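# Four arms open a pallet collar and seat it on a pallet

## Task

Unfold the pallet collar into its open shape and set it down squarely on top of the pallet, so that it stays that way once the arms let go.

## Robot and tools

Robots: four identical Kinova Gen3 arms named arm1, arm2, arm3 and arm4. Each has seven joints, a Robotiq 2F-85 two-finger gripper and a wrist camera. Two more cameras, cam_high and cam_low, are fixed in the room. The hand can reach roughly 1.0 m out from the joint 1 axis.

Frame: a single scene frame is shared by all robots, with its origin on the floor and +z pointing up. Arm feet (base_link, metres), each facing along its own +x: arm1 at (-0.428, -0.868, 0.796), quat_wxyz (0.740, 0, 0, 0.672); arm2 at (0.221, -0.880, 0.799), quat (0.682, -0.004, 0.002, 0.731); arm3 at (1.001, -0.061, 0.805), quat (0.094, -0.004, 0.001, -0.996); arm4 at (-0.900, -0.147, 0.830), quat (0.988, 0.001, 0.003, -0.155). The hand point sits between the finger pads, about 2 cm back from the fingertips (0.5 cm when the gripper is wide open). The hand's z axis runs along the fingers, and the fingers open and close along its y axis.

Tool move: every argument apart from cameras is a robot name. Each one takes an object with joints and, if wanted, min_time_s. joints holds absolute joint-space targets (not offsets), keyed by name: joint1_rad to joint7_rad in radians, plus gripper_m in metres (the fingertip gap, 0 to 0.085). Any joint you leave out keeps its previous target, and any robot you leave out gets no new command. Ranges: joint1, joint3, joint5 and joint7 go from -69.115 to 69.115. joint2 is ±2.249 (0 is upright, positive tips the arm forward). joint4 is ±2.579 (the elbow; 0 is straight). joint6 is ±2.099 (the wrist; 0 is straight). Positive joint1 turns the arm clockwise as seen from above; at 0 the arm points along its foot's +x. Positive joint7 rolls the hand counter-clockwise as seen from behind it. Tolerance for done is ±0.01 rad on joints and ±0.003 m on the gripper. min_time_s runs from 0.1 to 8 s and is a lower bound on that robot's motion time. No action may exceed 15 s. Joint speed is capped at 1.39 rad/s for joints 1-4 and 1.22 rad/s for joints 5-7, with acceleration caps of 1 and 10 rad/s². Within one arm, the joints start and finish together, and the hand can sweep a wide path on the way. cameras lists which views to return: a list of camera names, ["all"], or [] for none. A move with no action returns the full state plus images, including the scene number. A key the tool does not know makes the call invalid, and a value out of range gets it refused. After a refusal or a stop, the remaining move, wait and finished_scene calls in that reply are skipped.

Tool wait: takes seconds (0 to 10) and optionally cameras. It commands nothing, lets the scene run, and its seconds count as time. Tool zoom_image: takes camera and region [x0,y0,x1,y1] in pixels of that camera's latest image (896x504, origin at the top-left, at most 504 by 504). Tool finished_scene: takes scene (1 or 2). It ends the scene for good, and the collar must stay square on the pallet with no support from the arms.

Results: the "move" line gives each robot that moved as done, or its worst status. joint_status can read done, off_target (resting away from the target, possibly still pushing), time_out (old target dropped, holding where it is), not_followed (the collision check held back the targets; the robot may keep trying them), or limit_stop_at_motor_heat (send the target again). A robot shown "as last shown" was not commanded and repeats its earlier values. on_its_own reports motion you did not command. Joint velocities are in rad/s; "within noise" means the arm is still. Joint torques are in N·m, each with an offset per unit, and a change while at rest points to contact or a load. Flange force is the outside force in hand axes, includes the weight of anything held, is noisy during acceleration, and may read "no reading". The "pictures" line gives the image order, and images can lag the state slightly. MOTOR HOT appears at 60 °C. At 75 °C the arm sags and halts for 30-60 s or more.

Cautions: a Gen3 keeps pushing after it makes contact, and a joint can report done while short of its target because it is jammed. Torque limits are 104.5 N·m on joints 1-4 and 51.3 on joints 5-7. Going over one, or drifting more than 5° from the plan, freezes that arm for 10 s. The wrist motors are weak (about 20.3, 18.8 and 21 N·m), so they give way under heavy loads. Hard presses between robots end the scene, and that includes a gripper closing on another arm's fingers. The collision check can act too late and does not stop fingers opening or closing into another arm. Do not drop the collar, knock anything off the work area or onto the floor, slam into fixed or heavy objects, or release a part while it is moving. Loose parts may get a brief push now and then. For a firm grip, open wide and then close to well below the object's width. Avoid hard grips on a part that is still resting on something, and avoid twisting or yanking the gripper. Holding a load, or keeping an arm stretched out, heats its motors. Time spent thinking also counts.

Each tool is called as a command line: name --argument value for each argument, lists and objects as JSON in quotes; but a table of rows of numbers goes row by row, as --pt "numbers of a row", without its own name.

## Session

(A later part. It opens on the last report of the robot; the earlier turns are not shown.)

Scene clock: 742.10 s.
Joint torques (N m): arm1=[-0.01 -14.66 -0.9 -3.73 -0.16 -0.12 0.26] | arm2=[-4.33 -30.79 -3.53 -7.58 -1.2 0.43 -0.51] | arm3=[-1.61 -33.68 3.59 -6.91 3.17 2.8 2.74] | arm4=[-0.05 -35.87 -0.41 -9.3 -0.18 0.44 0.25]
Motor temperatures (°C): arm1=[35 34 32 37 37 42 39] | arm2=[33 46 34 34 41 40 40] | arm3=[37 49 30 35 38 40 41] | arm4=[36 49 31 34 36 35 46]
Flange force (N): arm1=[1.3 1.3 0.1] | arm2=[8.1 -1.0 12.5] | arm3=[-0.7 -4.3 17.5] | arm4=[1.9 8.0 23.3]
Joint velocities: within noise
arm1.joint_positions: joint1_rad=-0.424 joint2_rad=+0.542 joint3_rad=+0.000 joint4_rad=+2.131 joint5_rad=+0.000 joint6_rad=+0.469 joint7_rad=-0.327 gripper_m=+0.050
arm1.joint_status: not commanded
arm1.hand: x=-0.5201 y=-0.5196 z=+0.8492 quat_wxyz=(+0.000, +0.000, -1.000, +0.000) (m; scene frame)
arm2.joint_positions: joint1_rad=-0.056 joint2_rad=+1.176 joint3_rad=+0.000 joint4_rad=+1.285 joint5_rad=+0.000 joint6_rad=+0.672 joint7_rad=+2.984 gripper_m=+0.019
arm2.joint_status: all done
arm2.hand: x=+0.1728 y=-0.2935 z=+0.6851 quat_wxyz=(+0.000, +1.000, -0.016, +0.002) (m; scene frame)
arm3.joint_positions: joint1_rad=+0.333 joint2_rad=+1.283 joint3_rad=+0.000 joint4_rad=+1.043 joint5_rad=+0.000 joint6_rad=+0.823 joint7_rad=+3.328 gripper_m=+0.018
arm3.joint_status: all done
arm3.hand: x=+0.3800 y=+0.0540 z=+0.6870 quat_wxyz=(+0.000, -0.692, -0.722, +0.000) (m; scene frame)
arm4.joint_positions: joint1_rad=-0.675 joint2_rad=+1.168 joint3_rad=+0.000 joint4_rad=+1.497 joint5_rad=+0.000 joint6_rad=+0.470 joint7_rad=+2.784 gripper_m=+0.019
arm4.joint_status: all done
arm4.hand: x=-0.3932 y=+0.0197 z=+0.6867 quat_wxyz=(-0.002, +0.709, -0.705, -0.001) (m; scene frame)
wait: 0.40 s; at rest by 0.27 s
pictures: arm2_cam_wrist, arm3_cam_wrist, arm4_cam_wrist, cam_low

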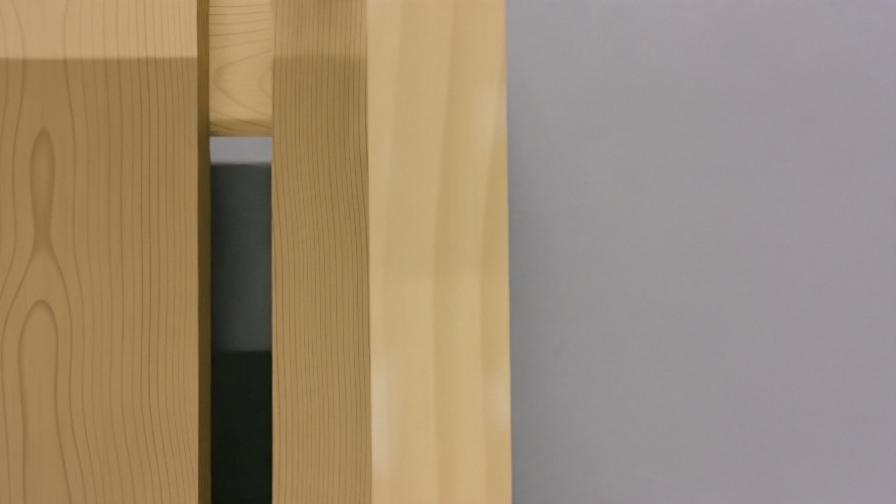

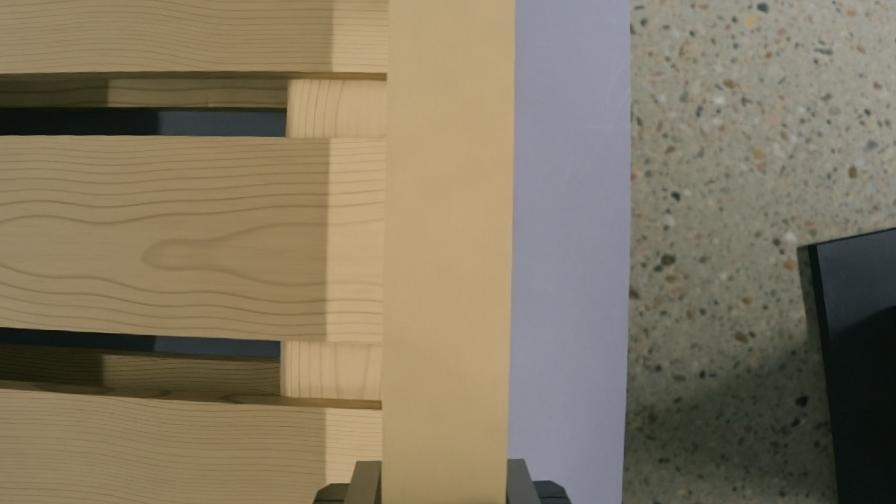

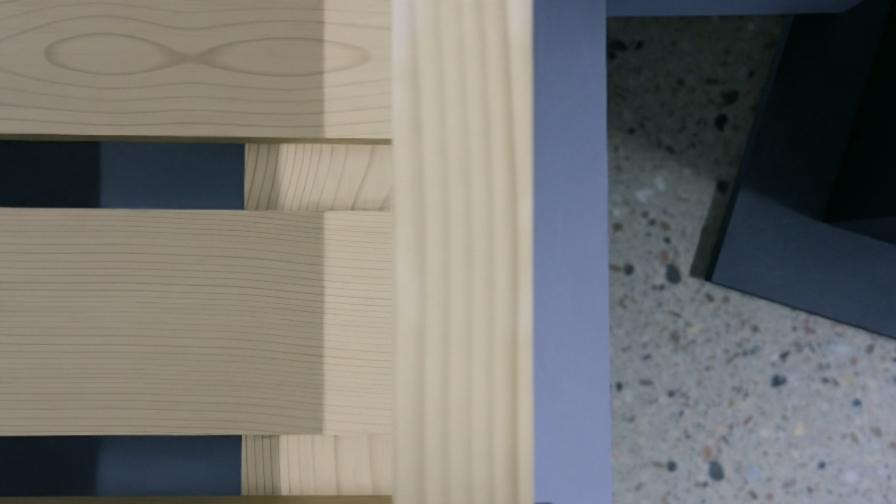

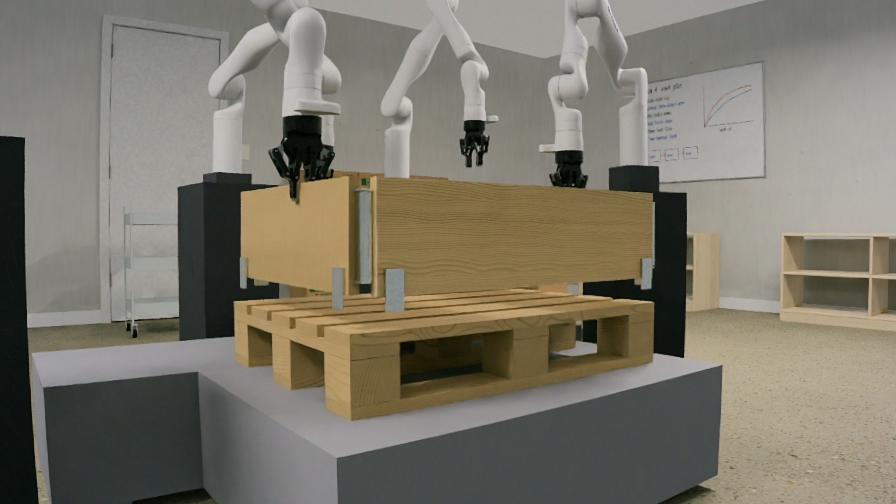

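move --arm1 '{"joints":{"joint1_rad":-0.0545,"joint2_rad":0.6825,"joint4_rad":1.7938,"joint6_rad":0.6653,"joint7_rad":0.0418},"min_time_s":2}'

wait --seconds 0.4 --cameras '["arm1_cam_wrist","cam_high"]'

zoom_image --camera "arm1_cam_wrist" --region '[392, 200, 896, 504]'

Scene clock: 762.73 s.
Joint torques (N m): arm1=[-0.08 -18.47 -0.84 -5.26 -0.11 -0.15 0.3] | arm2=[-4.36 -30.85 -3.57 -7.57 -1.21 0.44 -0.53] | arm3=[-1.51 -33.69 3.45 -6.82 3.17 2.81 2.74] | arm4=[-0.05 -35.88 -0.37 -9.31 -0.15 0.45 0.24]
Motor temperatures (°C): arm1=[35 34 32 37 37 42 39] | arm2=[33 46 34 34 41 40 40] | arm3=[37 49 30 35 38 40 41] | arm4=[36 48 31 34 36 35 46]
Flange force (N): arm1=[0.5 1.7 0.0] | arm2=[8.1 -1.1 12.6] | arm3=[-0.8 -4.8 17.6] | arm4=[1.9 8.1 23.4]
move: arm1 done
Joint velocities: within noise
arm1.joint_positions: joint1_rad=-0.055 joint2_rad=+0.683 joint3_rad=+0.000 joint4_rad=+1.794 joint5_rad=+0.000 joint6_rad=+0.665 joint7_rad=+0.042 gripper_m=+0.050
arm1.joint_status: all done
arm1.hand: x=-0.3841 y=-0.4097 z=+0.8482 quat_wxyz=(+0.000, +0.000, -1.000, +0.000) (m; scene frame)
arm2, arm3, arm4: as last shown
pictures: none

Scene clock: 763.13 s.
Joint torques (N m): arm1=[-0.06 -18.54 -0.95 -5.26 -0.11 -0.11 0.25] | arm2=[-4.33 -30.75 -3.56 -7.52 -1.2 0.44 -0.52] | arm3=[-1.42 -33.6 3.55 -6.83 3.13 2.78 2.72] | arm4=[-0.06 -35.88 -0.37 -9.26 -0.15 0.46 0.28]
Motor temperatures (°C): arm1=[35 34 32 37 37 42 39] | arm2=[33 46 34 34 41 40 40] | arm3=[37 49 30 35 38 40 41] | arm4=[36 48 31 34 36 35 46]
Flange force (N): arm1=[0.5 1.7 0.3] | arm2=[8.1 -1.2 12.4] | arm3=[-0.9 -4.7 17.4] | arm4=[1.8 7.9 23.4]
Joint velocities: within noise
arm1.joint_positions: joint1_rad=-0.055 joint2_rad=+0.683 joint3_rad=+0.000 joint4_rad=+1.794 joint5_rad=+0.000 joint6_rad=+0.665 joint7_rad=+0.042 gripper_m=+0.050
arm1.joint_status: all done
arm1.hand: x=-0.3841 y=-0.4097 z=+0.8482 quat_wxyz=(+0.000, +0.000, -1.000, +0.000) (m; scene frame)
arm2.joint_positions: joint1_rad=-0.056 joint2_rad=+1.176 joint3_rad=+0.000 joint4_rad=+1.285 joint5_rad=+0.000 joint6_rad=+0.672 joint7_rad=+2.984 gripper_m=+0.019
arm2.joint_status: not commanded
arm2.hand: x=+0.1728 y=-0.2935 z=+0.6851 quat_wxyz=(+0.000, +1.000, -0.016, +0.002) (m; scene frame)
arm3.joint_positions: joint1_rad=+0.333 joint2_rad=+1.283 joint3_rad=+0.000 joint4_rad=+1.043 joint5_rad=+0.000 joint6_rad=+0.823 joint7_rad=+3.328 gripper_m=+0.018
arm3.joint_status: not commanded
arm3.hand: x=+0.3800 y=+0.0540 z=+0.6870 quat_wxyz=(+0.000, -0.692, -0.722, +0.000) (m; scene frame)
arm4.joint_positions: joint1_rad=-0.675 joint2_rad=+1.168 joint3_rad=+0.000 joint4_rad=+1.497 joint5_rad=+0.000 joint6_rad=+0.470 joint7_rad=+2.784 gripper_m=+0.019
arm4.joint_status: not commanded
arm4.hand: x=-0.3932 y=+0.0197 z=+0.6867 quat_wxyz=(-0.002, +0.709, -0.705, -0.001) (m; scene frame)
wait: 0.40 s; at rest by 0.27 s
pictures: arm1_cam_wrist, cam_high

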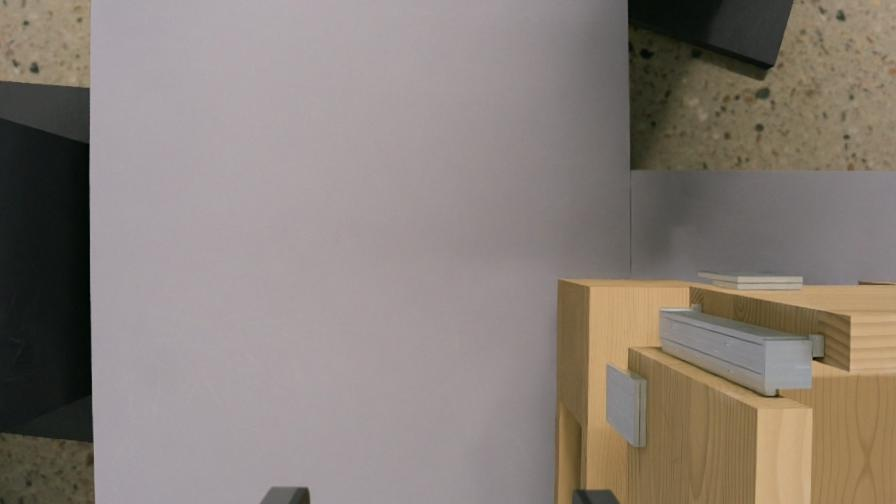

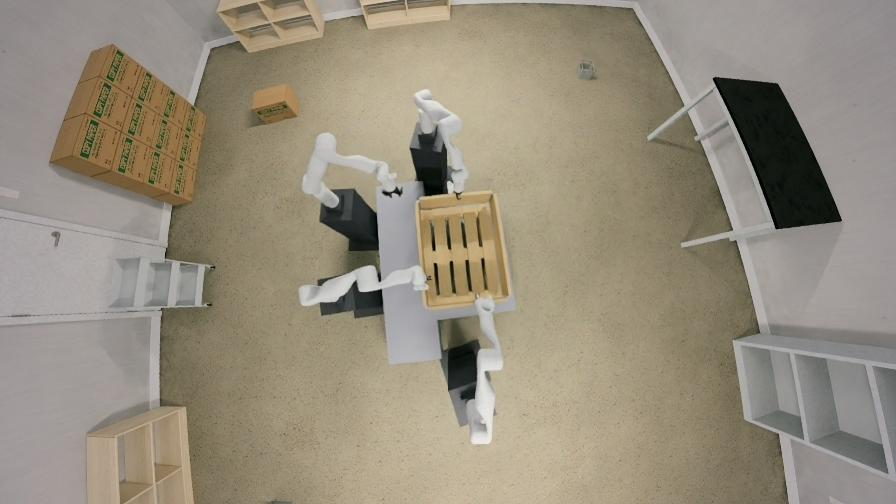

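Scaled by 1.000.

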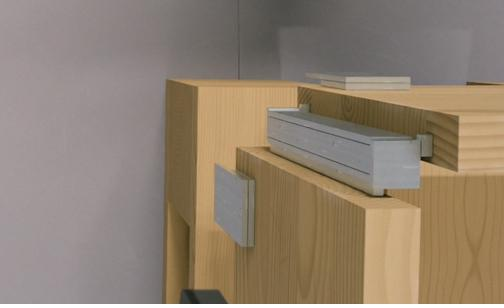

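move --arm2 '{"joints":{"joint1_rad":-0.0653,"joint2_rad":1.1452,"joint4_rad":1.3801,"joint6_rad":0.6081,"joint7_rad":2.9676},"min_time_s":2}' --arm3 '{"joints":{"joint1_rad":0.2964,"joint2_rad":1.2747,"joint4_rad":1.0667,"joint6_rad":0.8080,"joint7_rad":3.2839},"min_time_s":2}' --arm4 '{"joints":{"joint1_rad":-0.6446,"joint2_rad":1.1631,"joint4_rad":1.5163,"joint6_rad":0.4560,"joint7_rad":2.8059},"min_time_s":2}'

wait --seconds 0.4 --cameras '["arm1_cam_wrist","arm2_cam_wrist","arm3_cam_wrist","arm4_cam_wrist","cam_low"]'

zoom_image --camera "cam_low" --region '[220, 220, 460, 360]'

zoom_image --camera "cam_low" --region '[480, 200, 720, 340]'

zoom_image --camera "arm1_cam_wrist" --region '[532, 240, 812, 460]'

Scene clock: 774.17 s.
Joint torques (N m): arm1=[-0.04 -18.49 -0.82 -5.28 -0.09 -0.1 0.28] | arm2=[-4.22 -30.17 -3.65 -6.97 -1.07 0.41 -0.42] | arm3=[-1.8 -33.16 3.42 -6.53 3.3 2.91 2.87] | arm4=[0.07 -35.47 -0.5 -9.03 -0.41 0.46 0.08]
Motor temperatures (°C): arm1=[35 34 32 37 37 42 39] | arm2=[33 46 34 34 41 40 40] | arm3=[37 49 30 35 38 40 41] | arm4=[36 48 31 34 36 35 46]
Flange force (N): arm1=[0.6 1.6 0.2] | arm2=[7.9 -1.5 13.1] | arm3=[-0.8 -4.4 17.2] | arm4=[1.8 8.0 23.1]
move: arm2 done; arm3 done; arm4 done
Joint velocities: within noise
arm1: as last shown
arm2.joint_positions: joint1_rad=-0.065 joint2_rad=+1.145 joint3_rad=+0.000 joint4_rad=+1.380 joint5_rad=+0.000 joint6_rad=+0.608 joint7_rad=+2.968 gripper_m=+0.019
arm2.joint_status: all done
arm2.hand: x=+0.1704 y=-0.3150 z=+0.6852 quat_wxyz=(+0.000, +1.000, -0.020, +0.001) (m; scene frame)
arm3.joint_positions: joint1_rad=+0.296 joint2_rad=+1.275 joint3_rad=+0.000 joint4_rad=+1.067 joint5_rad=+0.000 joint6_rad=+0.808 joint7_rad=+3.284 gripper_m=+0.018
arm3.joint_status: all done
arm3.hand: x=+0.3805 y=+0.0309 z=+0.6870 quat_wxyz=(+0.000, -0.695, -0.719, +0.000) (m; scene frame)
arm4.joint_positions: joint1_rad=-0.645 joint2_rad=+1.163 joint3_rad=+0.000 joint4_rad=+1.516 joint5_rad=+0.000 joint6_rad=+0.456 joint7_rad=+2.806 gripper_m=+0.019
arm4.joint_status: all done
arm4.hand: x=-0.3930 y=+0.0028 z=+0.6867 quat_wxyz=(-0.002, +0.706, -0.708, -0.001) (m; scene frame)
pictures: none

Scene clock: 774.57 s.
Joint torques (N m): arm1=[-0.12 -18.48 -0.84 -5.26 -0.17 -0.15 0.29] | arm2=[-4.23 -30.18 -3.65 -7 -1.08 0.41 -0.44] | arm3=[-1.75 -33.16 3.44 -6.55 3.29 2.88 2.82] | arm4=[0.08 -35.48 -0.49 -9.08 -0.37 0.44 0.07]
Motor temperatures (°C): arm1=[35 34 32 37 37 42 39] | arm2=[33 46 34 34 41 40 40] | arm3=[37 49 30 35 38 40 41] | arm4=[36 48 31 34 36 35 46]
Flange force (N): arm1=[0.4 1.7 0.1] | arm2=[8.0 -1.4 13.1] | arm3=[-0.8 -4.4 17.2] | arm4=[1.8 8.1 23.1]
Joint velocities: within noise
arm1.joint_positions: joint1_rad=-0.055 joint2_rad=+0.683 joint3_rad=+0.000 joint4_rad=+1.794 joint5_rad=+0.000 joint6_rad=+0.665 joint7_rad=+0.042 gripper_m=+0.050
arm1.joint_status: not commanded
arm1.hand: x=-0.3841 y=-0.4097 z=+0.8482 quat_wxyz=(+0.000, +0.000, -1.000, +0.000) (m; scene frame)
arm2.joint_positions: joint1_rad=-0.065 joint2_rad=+1.145 joint3_rad=+0.000 joint4_rad=+1.380 joint5_rad=+0.000 joint6_rad=+0.608 joint7_rad=+2.968 gripper_m=+0.019
arm2.joint_status: all done
arm2.hand: x=+0.1704 y=-0.3150 z=+0.6852 quat_wxyz=(+0.000, +1.000, -0.020, +0.001) (m; scene frame)
arm3.joint_positions: joint1_rad=+0.296 joint2_rad=+1.275 joint3_rad=+0.000 joint4_rad=+1.067 joint5_rad=+0.000 joint6_rad=+0.808 joint7_rad=+3.284 gripper_m=+0.018
arm3.joint_status: all done
arm3.hand: x=+0.3805 y=+0.0309 z=+0.6870 quat_wxyz=(+0.000, -0.695, -0.719, +0.000) (m; scene frame)
arm4.joint_positions: joint1_rad=-0.645 joint2_rad=+1.163 joint3_rad=+0.000 joint4_rad=+1.516 joint5_rad=+0.000 joint6_rad=+0.456 joint7_rad=+2.806 gripper_m=+0.019
arm4.joint_status: all done
arm4.hand: x=-0.3930 y=+0.0028 z=+0.6867 quat_wxyz=(-0.002, +0.706, -0.708, -0.001) (m; scene frame)
wait: 0.40 s; at rest by 0.27 s
pictures: arm1_cam_wrist, arm2_cam_wrist, arm3_cam_wrist, arm4_cam_wrist, cam_low

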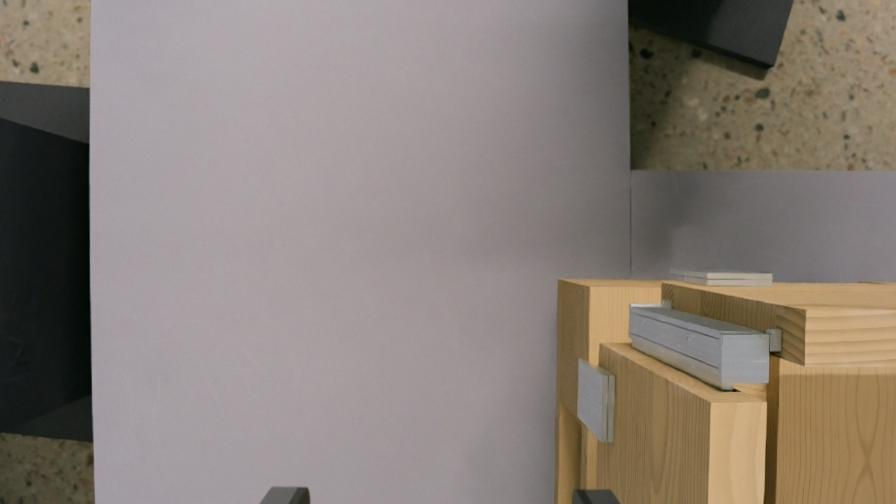

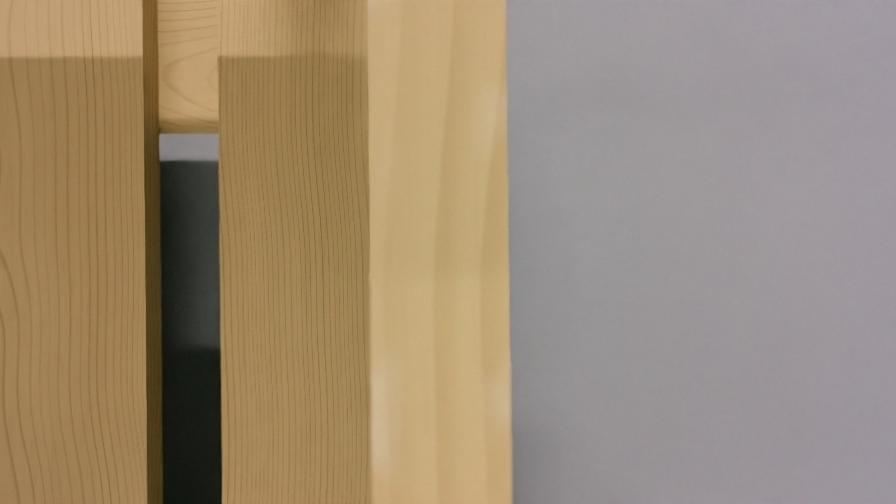

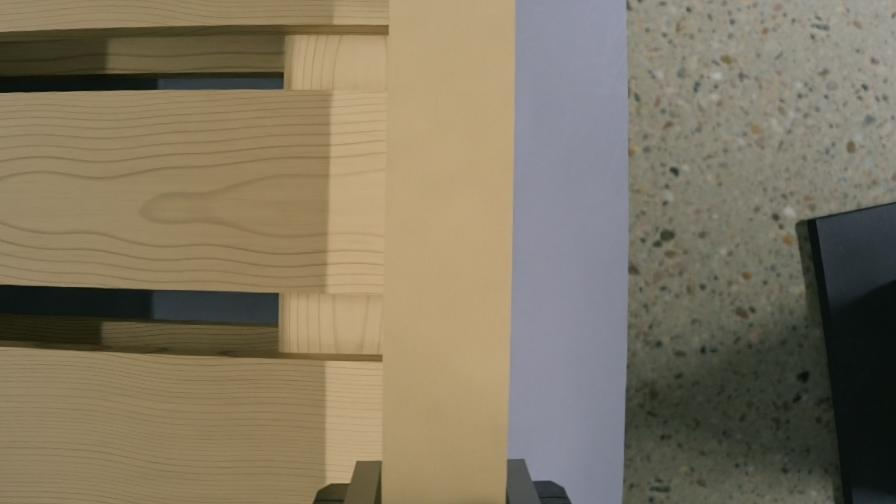

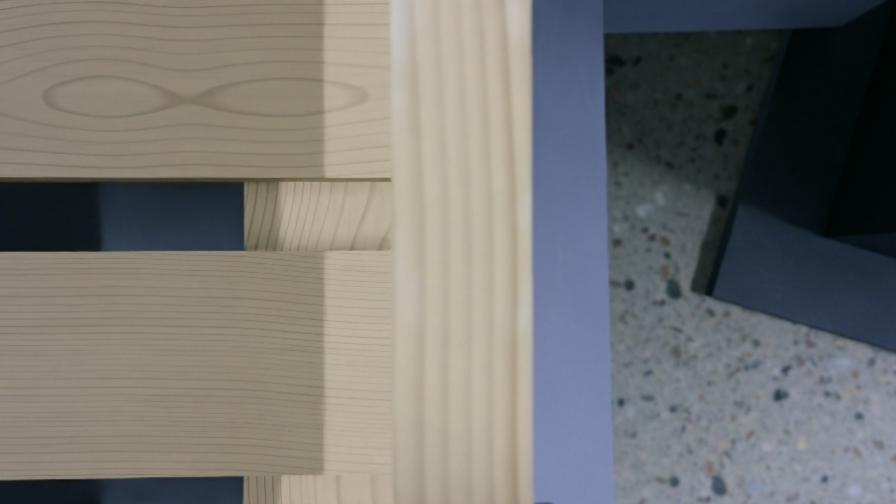

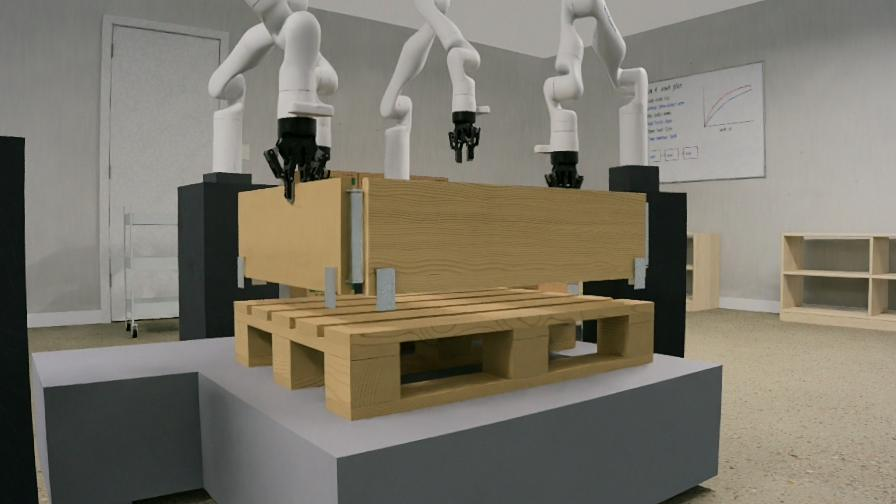

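Scaled by 2.100 from the camera's 896x504 image, which has a finer 1280x720 frame.

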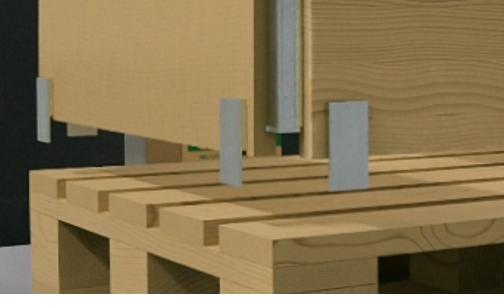

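Scaled by 2.100 from the camera's 896x504 image, which has a finer 1280x720 frame.

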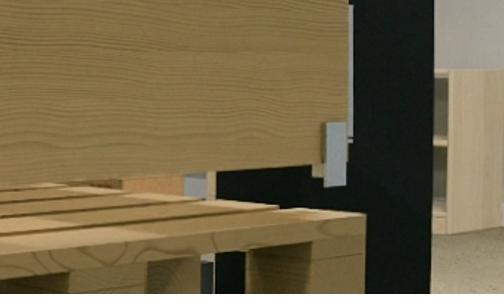

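Scaled by 1.800 from the camera's 896x504 image, which has a finer 1280x720 frame.

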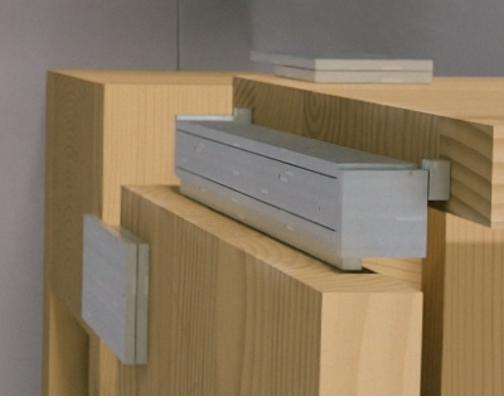

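move --arm2 '{"joints":{"joint1_rad":-0.0684,"joint2_rad":1.1784,"joint4_rad":1.3763,"joint6_rad":0.5787,"joint7_rad":2.9595},"min_time_s":2}' --arm3 '{"joints":{"joint1_rad":0.2909,"joint2_rad":1.3075,"joint4_rad":1.0553,"joint6_rad":0.7867,"joint7_rad":3.2735},"min_time_s":2}' --arm4 '{"joints":{"joint1_rad":-0.6453,"joint2_rad":1.2020,"joint4_rad":1.4981,"joint6_rad":0.4353,"joint7_rad":2.8003},"min_time_s":2}'

wait --seconds 0.4 --cameras '["arm1_cam_wrist","arm2_cam_wrist","arm3_cam_wrist","arm4_cam_wrist","cam_low"]'

zoom_image --camera "cam_low" --region '[220, 220, 460, 360]'

zoom_image --camera "cam_low" --region '[480, 200, 720, 340]'

zoom_image --camera "arm1_cam_wrist" --region '[532, 240, 812, 460]'

Scene clock: 782.97 s.
Joint torques (N m): arm1=[-0.11 -18.44 -0.9 -5.34 -0.12 -0.16 0.26] | arm2=[-4.42 -29.92 -3.92 -6.65 -1.05 0.43 -0.4] | arm3=[-1.77 -32.91 3.31 -5.94 3.21 3.13 2.78] | arm4=[-0.16 -35.69 -0.58 -8.67 -0.17 0.46 0.26]
Motor temperatures (°C): arm1=[35 33 32 37 37 42 39] | arm2=[33 47 34 34 41 40 40] | arm3=[37 49 30 35 38 40 41] | arm4=[36 49 31 34 36 35 46]
Flange force (N): arm1=[0.4 1.4 0.0] | arm2=[8.3 -1.2 12.6] | arm3=[-0.6 -5.2 17.4] | arm4=[1.8 7.7 23.1]
move: arm2 done; arm3 done; arm4 done
Joint velocities: within noise
arm1: as last shown
arm2.joint_positions: joint1_rad=-0.068 joint2_rad=+1.178 joint3_rad=+0.000 joint4_rad=+1.376 joint5_rad=+0.000 joint6_rad=+0.579 joint7_rad=+2.960 gripper_m=+0.019
arm2.joint_status: all done
arm2.hand: x=+0.1690 y=-0.3174 z=+0.6671 quat_wxyz=(+0.000, +1.000, -0.022, +0.001) (m; scene frame)
arm3.joint_positions: joint1_rad=+0.291 joint2_rad=+1.308 joint3_rad=+0.000 joint4_rad=+1.055 joint5_rad=+0.000 joint6_rad=+0.787 joint7_rad=+3.274 gripper_m=+0.018
arm3.joint_status: all done
arm3.hand: x=+0.3808 y=+0.0274 z=+0.6690 quat_wxyz=(+0.000, -0.696, -0.718, +0.000) (m; scene frame)
arm4.joint_positions: joint1_rad=-0.645 joint2_rad=+1.202 joint3_rad=+0.000 joint4_rad=+1.498 joint5_rad=+0.000 joint6_rad=+0.435 joint7_rad=+2.800 gripper_m=+0.019
arm4.joint_status: all done
arm4.hand: x=-0.3929 y=+0.0033 z=+0.6687 quat_wxyz=(-0.002, +0.705, -0.709, -0.001) (m; scene frame)
pictures: none

Scene clock: 783.37 s.
Joint torques (N m): arm1=[-0.11 -18.54 -0.88 -5.25 -0.12 -0.13 0.29] | arm2=[-4.42 -29.92 -3.93 -6.61 -1.07 0.43 -0.36] | arm3=[-1.84 -32.93 3.41 -6.05 3.17 3.03 2.8] | arm4=[-0.17 -35.7 -0.57 -8.64 -0.18 0.44 0.28]
Motor temperatures (°C): arm1=[35 33 32 37 37 42 39] | arm2=[33 47 34 34 41 40 40] | arm3=[37 49 30 35 38 40 41] | arm4=[36 48 31 34 36 35 46]
Flange force (N): arm1=[0.4 1.8 0.2] | arm2=[8.2 -1.4 12.6] | arm3=[-0.5 -4.9 17.2] | arm4=[1.8 7.5 23.1]
Joint velocities: within noise
arm1.joint_positions: joint1_rad=-0.055 joint2_rad=+0.683 joint3_rad=+0.000 joint4_rad=+1.794 joint5_rad=+0.000 joint6_rad=+0.665 joint7_rad=+0.042 gripper_m=+0.050
arm1.joint_status: not commanded
arm1.hand: x=-0.3841 y=-0.4097 z=+0.8482 quat_wxyz=(+0.000, +0.000, -1.000, +0.000) (m; scene frame)
arm2.joint_positions: joint1_rad=-0.068 joint2_rad=+1.178 joint3_rad=+0.000 joint4_rad=+1.376 joint5_rad=+0.000 joint6_rad=+0.579 joint7_rad=+2.960 gripper_m=+0.019
arm2.joint_status: all done
arm2.hand: x=+0.1690 y=-0.3174 z=+0.6671 quat_wxyz=(+0.000, +1.000, -0.022, +0.001) (m; scene frame)
arm3.joint_positions: joint1_rad=+0.291 joint2_rad=+1.308 joint3_rad=+0.000 joint4_rad=+1.055 joint5_rad=+0.000 joint6_rad=+0.787 joint7_rad=+3.274 gripper_m=+0.018
arm3.joint_status: all done
arm3.hand: x=+0.3808 y=+0.0274 z=+0.6690 quat_wxyz=(+0.000, -0.696, -0.718, +0.000) (m; scene frame)
arm4.joint_positions: joint1_rad=-0.645 joint2_rad=+1.202 joint3_rad=+0.000 joint4_rad=+1.498 joint5_rad=+0.000 joint6_rad=+0.435 joint7_rad=+2.800 gripper_m=+0.019
arm4.joint_status: all done
arm4.hand: x=-0.3929 y=+0.0033 z=+0.6687 quat_wxyz=(-0.002, +0.705, -0.709, -0.001) (m; scene frame)
wait: 0.40 s; at rest by 0.27 s
pictures: arm1_cam_wrist, arm2_cam_wrist, arm3_cam_wrist, arm4_cam_wrist, cam_low

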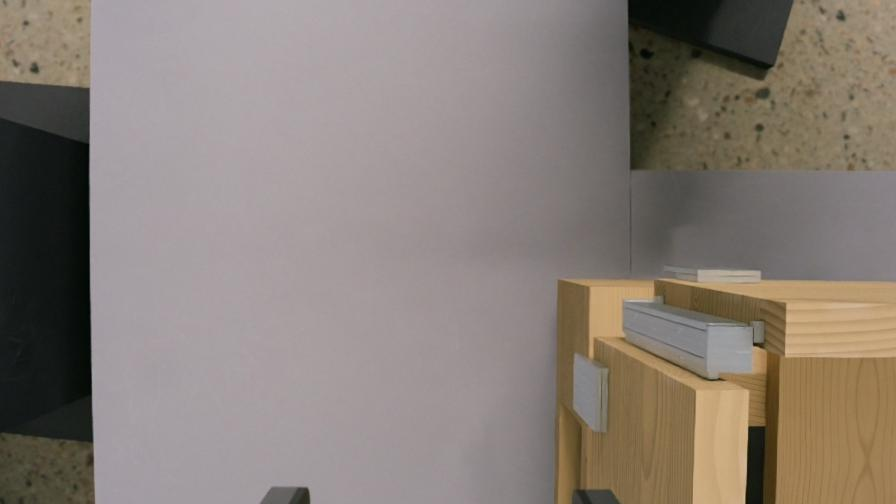

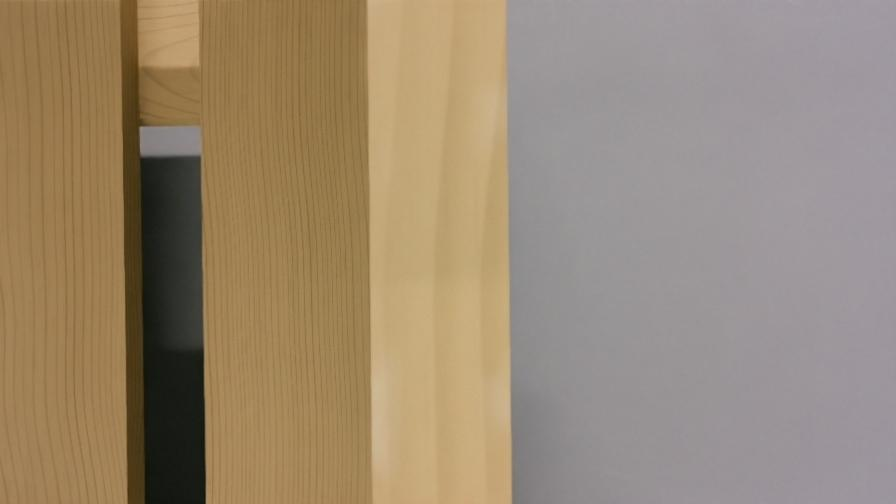

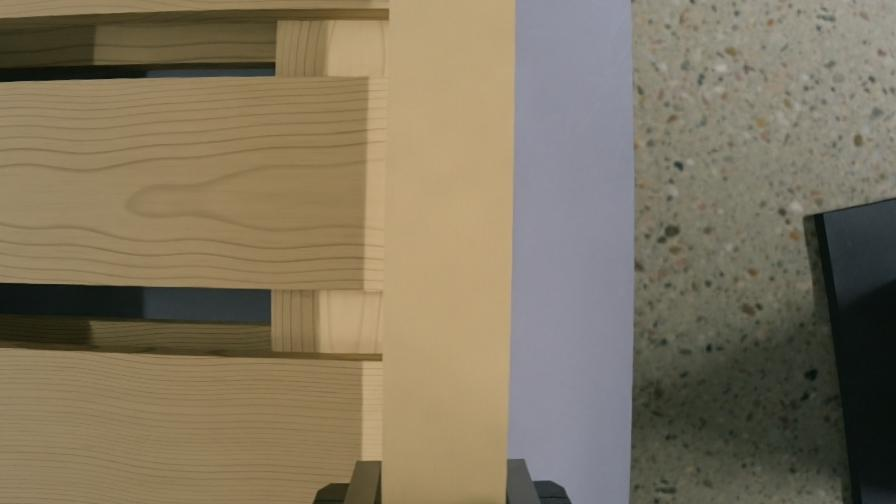

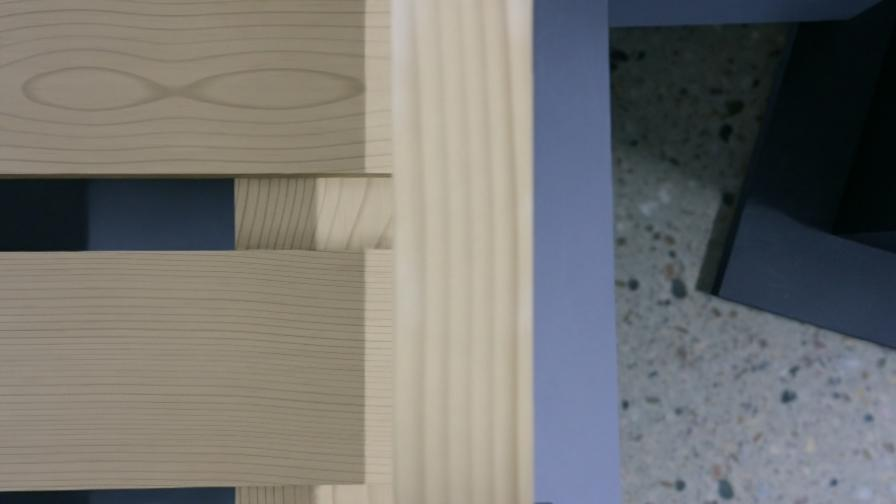

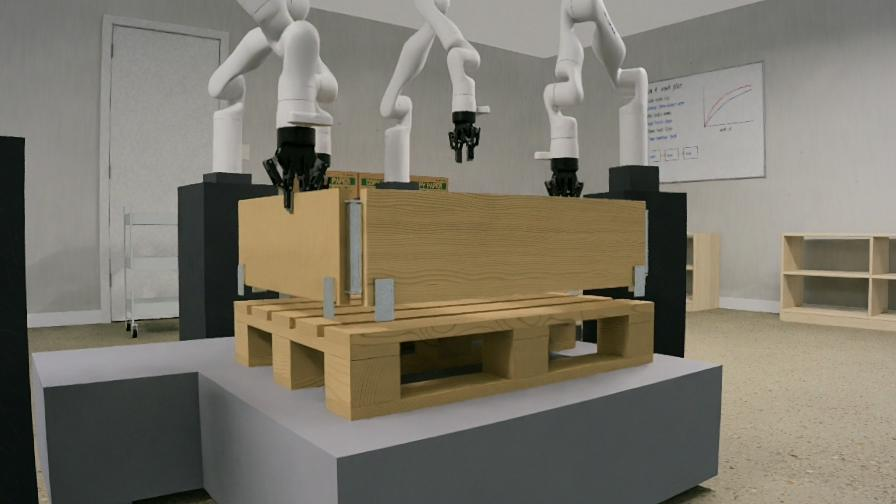

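Scaled by 2.100 from the camera's 896x504 image, which has a finer 1280x720 frame.

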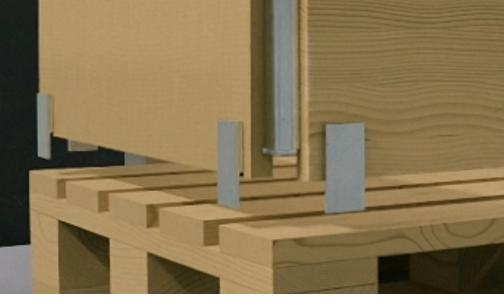

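Scaled by 2.100 from the camera's 896x504 image, which has a finer 1280x720 frame.

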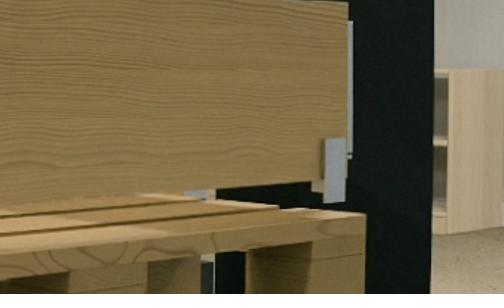

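Scaled by 1.800 from the camera's 896x504 image, which has a finer 1280x720 frame.

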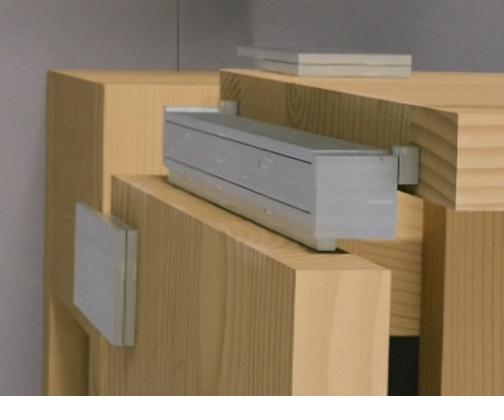

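move --arm1 '{"joints":{"joint1_rad":0.5690,"joint2_rad":0.9065,"joint4_rad":1.2747,"joint6_rad":0.9604,"joint7_rad":0.6653},"min_time_s":2.5}'

wait --seconds 0.4 --cameras '["arm1_cam_wrist"]'

Scene clock: 799.07 s.
Joint torques (N m): arm1=[-0.1 -23.51 -0.82 -6.93 -0.14 -0.11 0.22] | arm2=[-4.43 -29.94 -3.95 -6.65 -1.06 0.44 -0.37] | arm3=[-1.71 -32.89 3.41 -6.01 3.16 3.04 2.85] | arm4=[-0.19 -35.68 -0.58 -8.66 -0.15 0.46 0.28]
Motor temperatures (°C): arm1=[35 33 32 37 37 42 39] | arm2=[33 47 34 34 41 40 40] | arm3=[37 48 30 35 38 40 41] | arm4=[36 48 31 34 36 35 46]
Flange force (N): arm1=[-1.6 2.4 0.1] | arm2=[8.3 -1.2 12.6] | arm3=[-0.8 -5.1 17.2] | arm4=[1.8 7.7 23.1]
move: arm1 done
Joint velocities: within noise
arm1.joint_positions: joint1_rad=+0.569 joint2_rad=+0.906 joint3_rad=+0.000 joint4_rad=+1.275 joint5_rad=+0.000 joint6_rad=+0.960 joint7_rad=+0.665 gripper_m=+0.050
arm1.joint_status: all done
arm1.hand: x=-0.0451 y=-0.4199 z=+0.8484 quat_wxyz=(+0.000, +0.000, -1.000, +0.000) (m; scene frame)
arm2, arm3, arm4: as last shown
pictures: none

Scene clock: 799.47 s.
Joint torques (N m): arm1=[-0.08 -23.43 -0.86 -7.02 -0.12 -0.11 0.24] | arm2=[-4.49 -29.89 -3.97 -6.63 -1.04 0.44 -0.36] | arm3=[-1.78 -32.93 3.39 -6.03 3.2 3.09 2.82] | arm4=[-0.18 -35.67 -0.59 -8.66 -0.18 0.45 0.25]
Motor temperatures (°C): arm1=[35 33 32 37 37 42 39] | arm2=[33 47 34 34 41 40 40] | arm3=[37 48 30 35 38 40 41] | arm4=[36 48 31 34 36 35 46]
Flange force (N): arm1=[-1.2 2.0 0.0] | arm2=[8.4 -1.3 12.5] | arm3=[-0.7 -4.9 17.3] | arm4=[1.8 7.6 23.1]
Joint velocities: within noise
arm1.joint_positions: joint1_rad=+0.569 joint2_rad=+0.906 joint3_rad=+0.000 joint4_rad=+1.275 joint5_rad=+0.000 joint6_rad=+0.960 joint7_rad=+0.665 gripper_m=+0.050
arm1.joint_status: all done
arm1.hand: x=-0.0451 y=-0.4199 z=+0.8484 quat_wxyz=(+0.000, +0.000, -1.000, +0.000) (m; scene frame)
arm2.joint_positions: joint1_rad=-0.068 joint2_rad=+1.178 joint3_rad=+0.000 joint4_rad=+1.376 joint5_rad=+0.000 joint6_rad=+0.579 joint7_rad=+2.960 gripper_m=+0.019
arm2.joint_status: not commanded
arm2.hand: x=+0.1690 y=-0.3174 z=+0.6671 quat_wxyz=(+0.000, +1.000, -0.022, +0.001) (m; scene frame)
arm3.joint_positions: joint1_rad=+0.291 joint2_rad=+1.308 joint3_rad=+0.000 joint4_rad=+1.055 joint5_rad=+0.000 joint6_rad=+0.787 joint7_rad=+3.274 gripper_m=+0.018
arm3.joint_status: not commanded
arm3.hand: x=+0.3808 y=+0.0274 z=+0.6690 quat_wxyz=(+0.000, -0.696, -0.718, +0.000) (m; scene frame)
arm4.joint_positions: joint1_rad=-0.645 joint2_rad=+1.202 joint3_rad=+0.000 joint4_rad=+1.498 joint5_rad=+0.000 joint6_rad=+0.435 joint7_rad=+2.800 gripper_m=+0.019
arm4.joint_status: not commanded
arm4.hand: x=-0.3929 y=+0.0033 z=+0.6687 quat_wxyz=(-0.002, +0.705, -0.709, -0.001) (m; scene frame)
wait: 0.40 s; at rest by 0.27 s
pictures: arm1_cam_wrist

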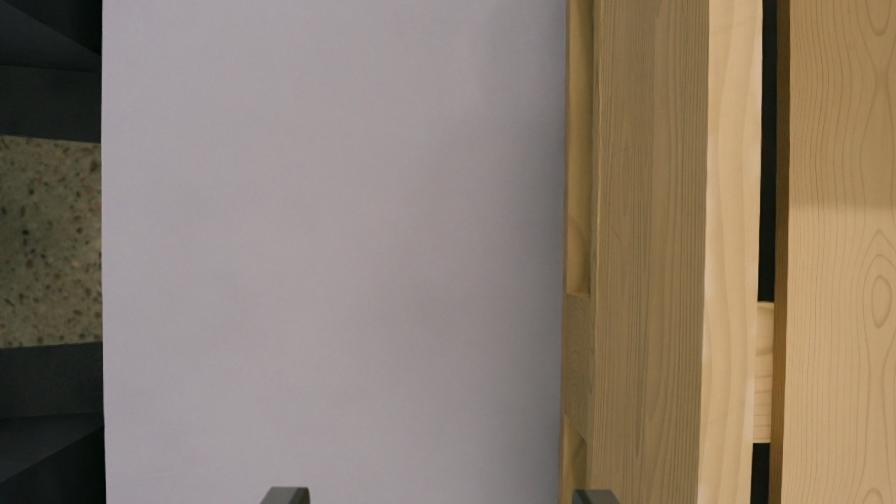

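zoom_image --camera "arm1_cam_wrist" --region '[540, 0, 800, 250]'

zoom_image --camera "arm1_cam_wrist" --region '[540, 254, 800, 504]'

Scaled by 1.938 from the camera's 896x504 image, which has a finer 1280x720 frame.

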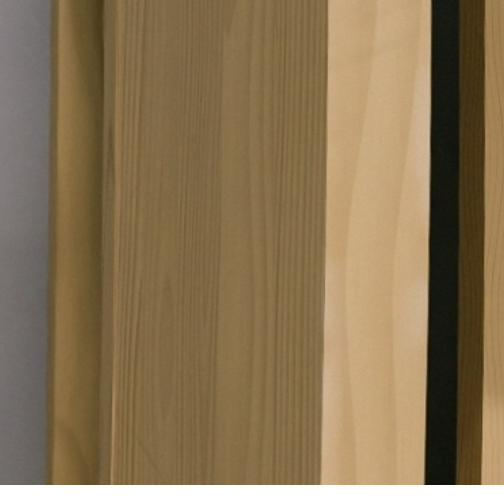

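Scaled by 1.938 from the camera's 896x504 image, which has a finer 1280x720 frame.

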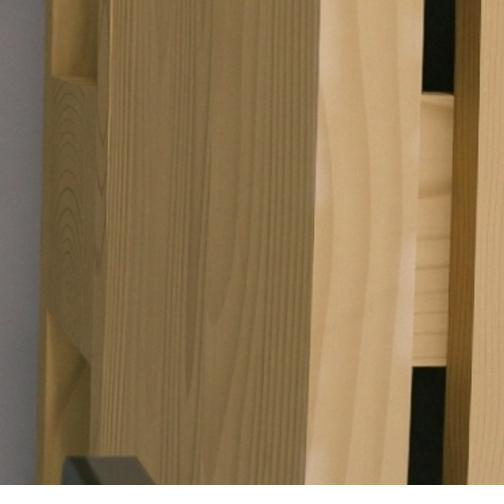

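zoom_image --camera "arm1_cam_wrist" --region '[570, 0, 630, 50]'

zoom_image --camera "arm1_cam_wrist" --region '[570, 228, 630, 278]'

zoom_image --camera "arm1_cam_wrist" --region '[570, 430, 630, 480]'

Scaled by 8.400 from the camera's 896x504 image, which has a finer 1280x720 frame.

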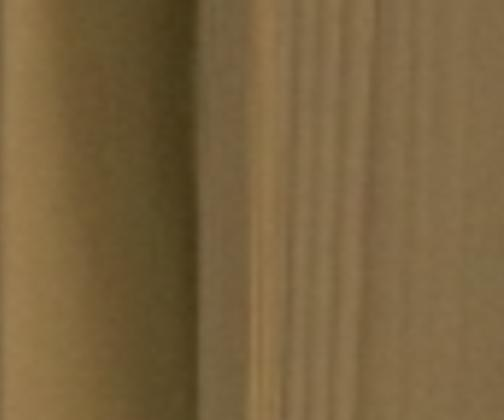

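Scaled by 8.400 from the camera's 896x504 image, which has a finer 1280x720 frame.

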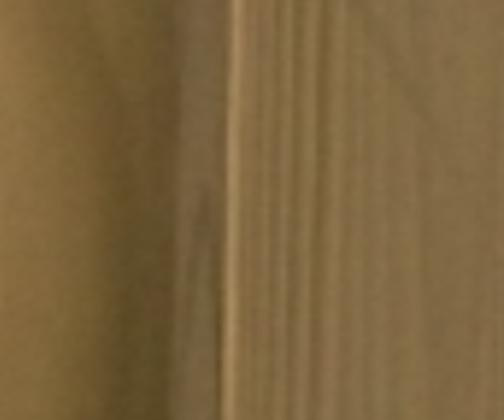

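Scaled by 8.400 from the camera's 896x504 image, which has a finer 1280x720 frame.

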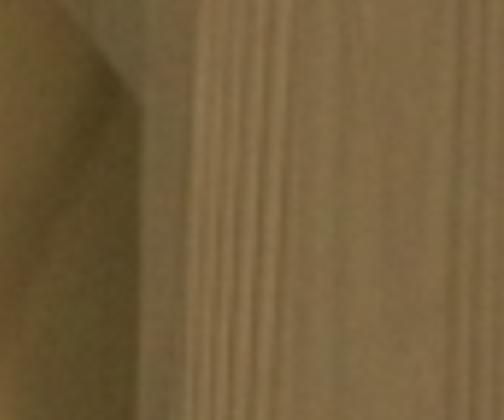

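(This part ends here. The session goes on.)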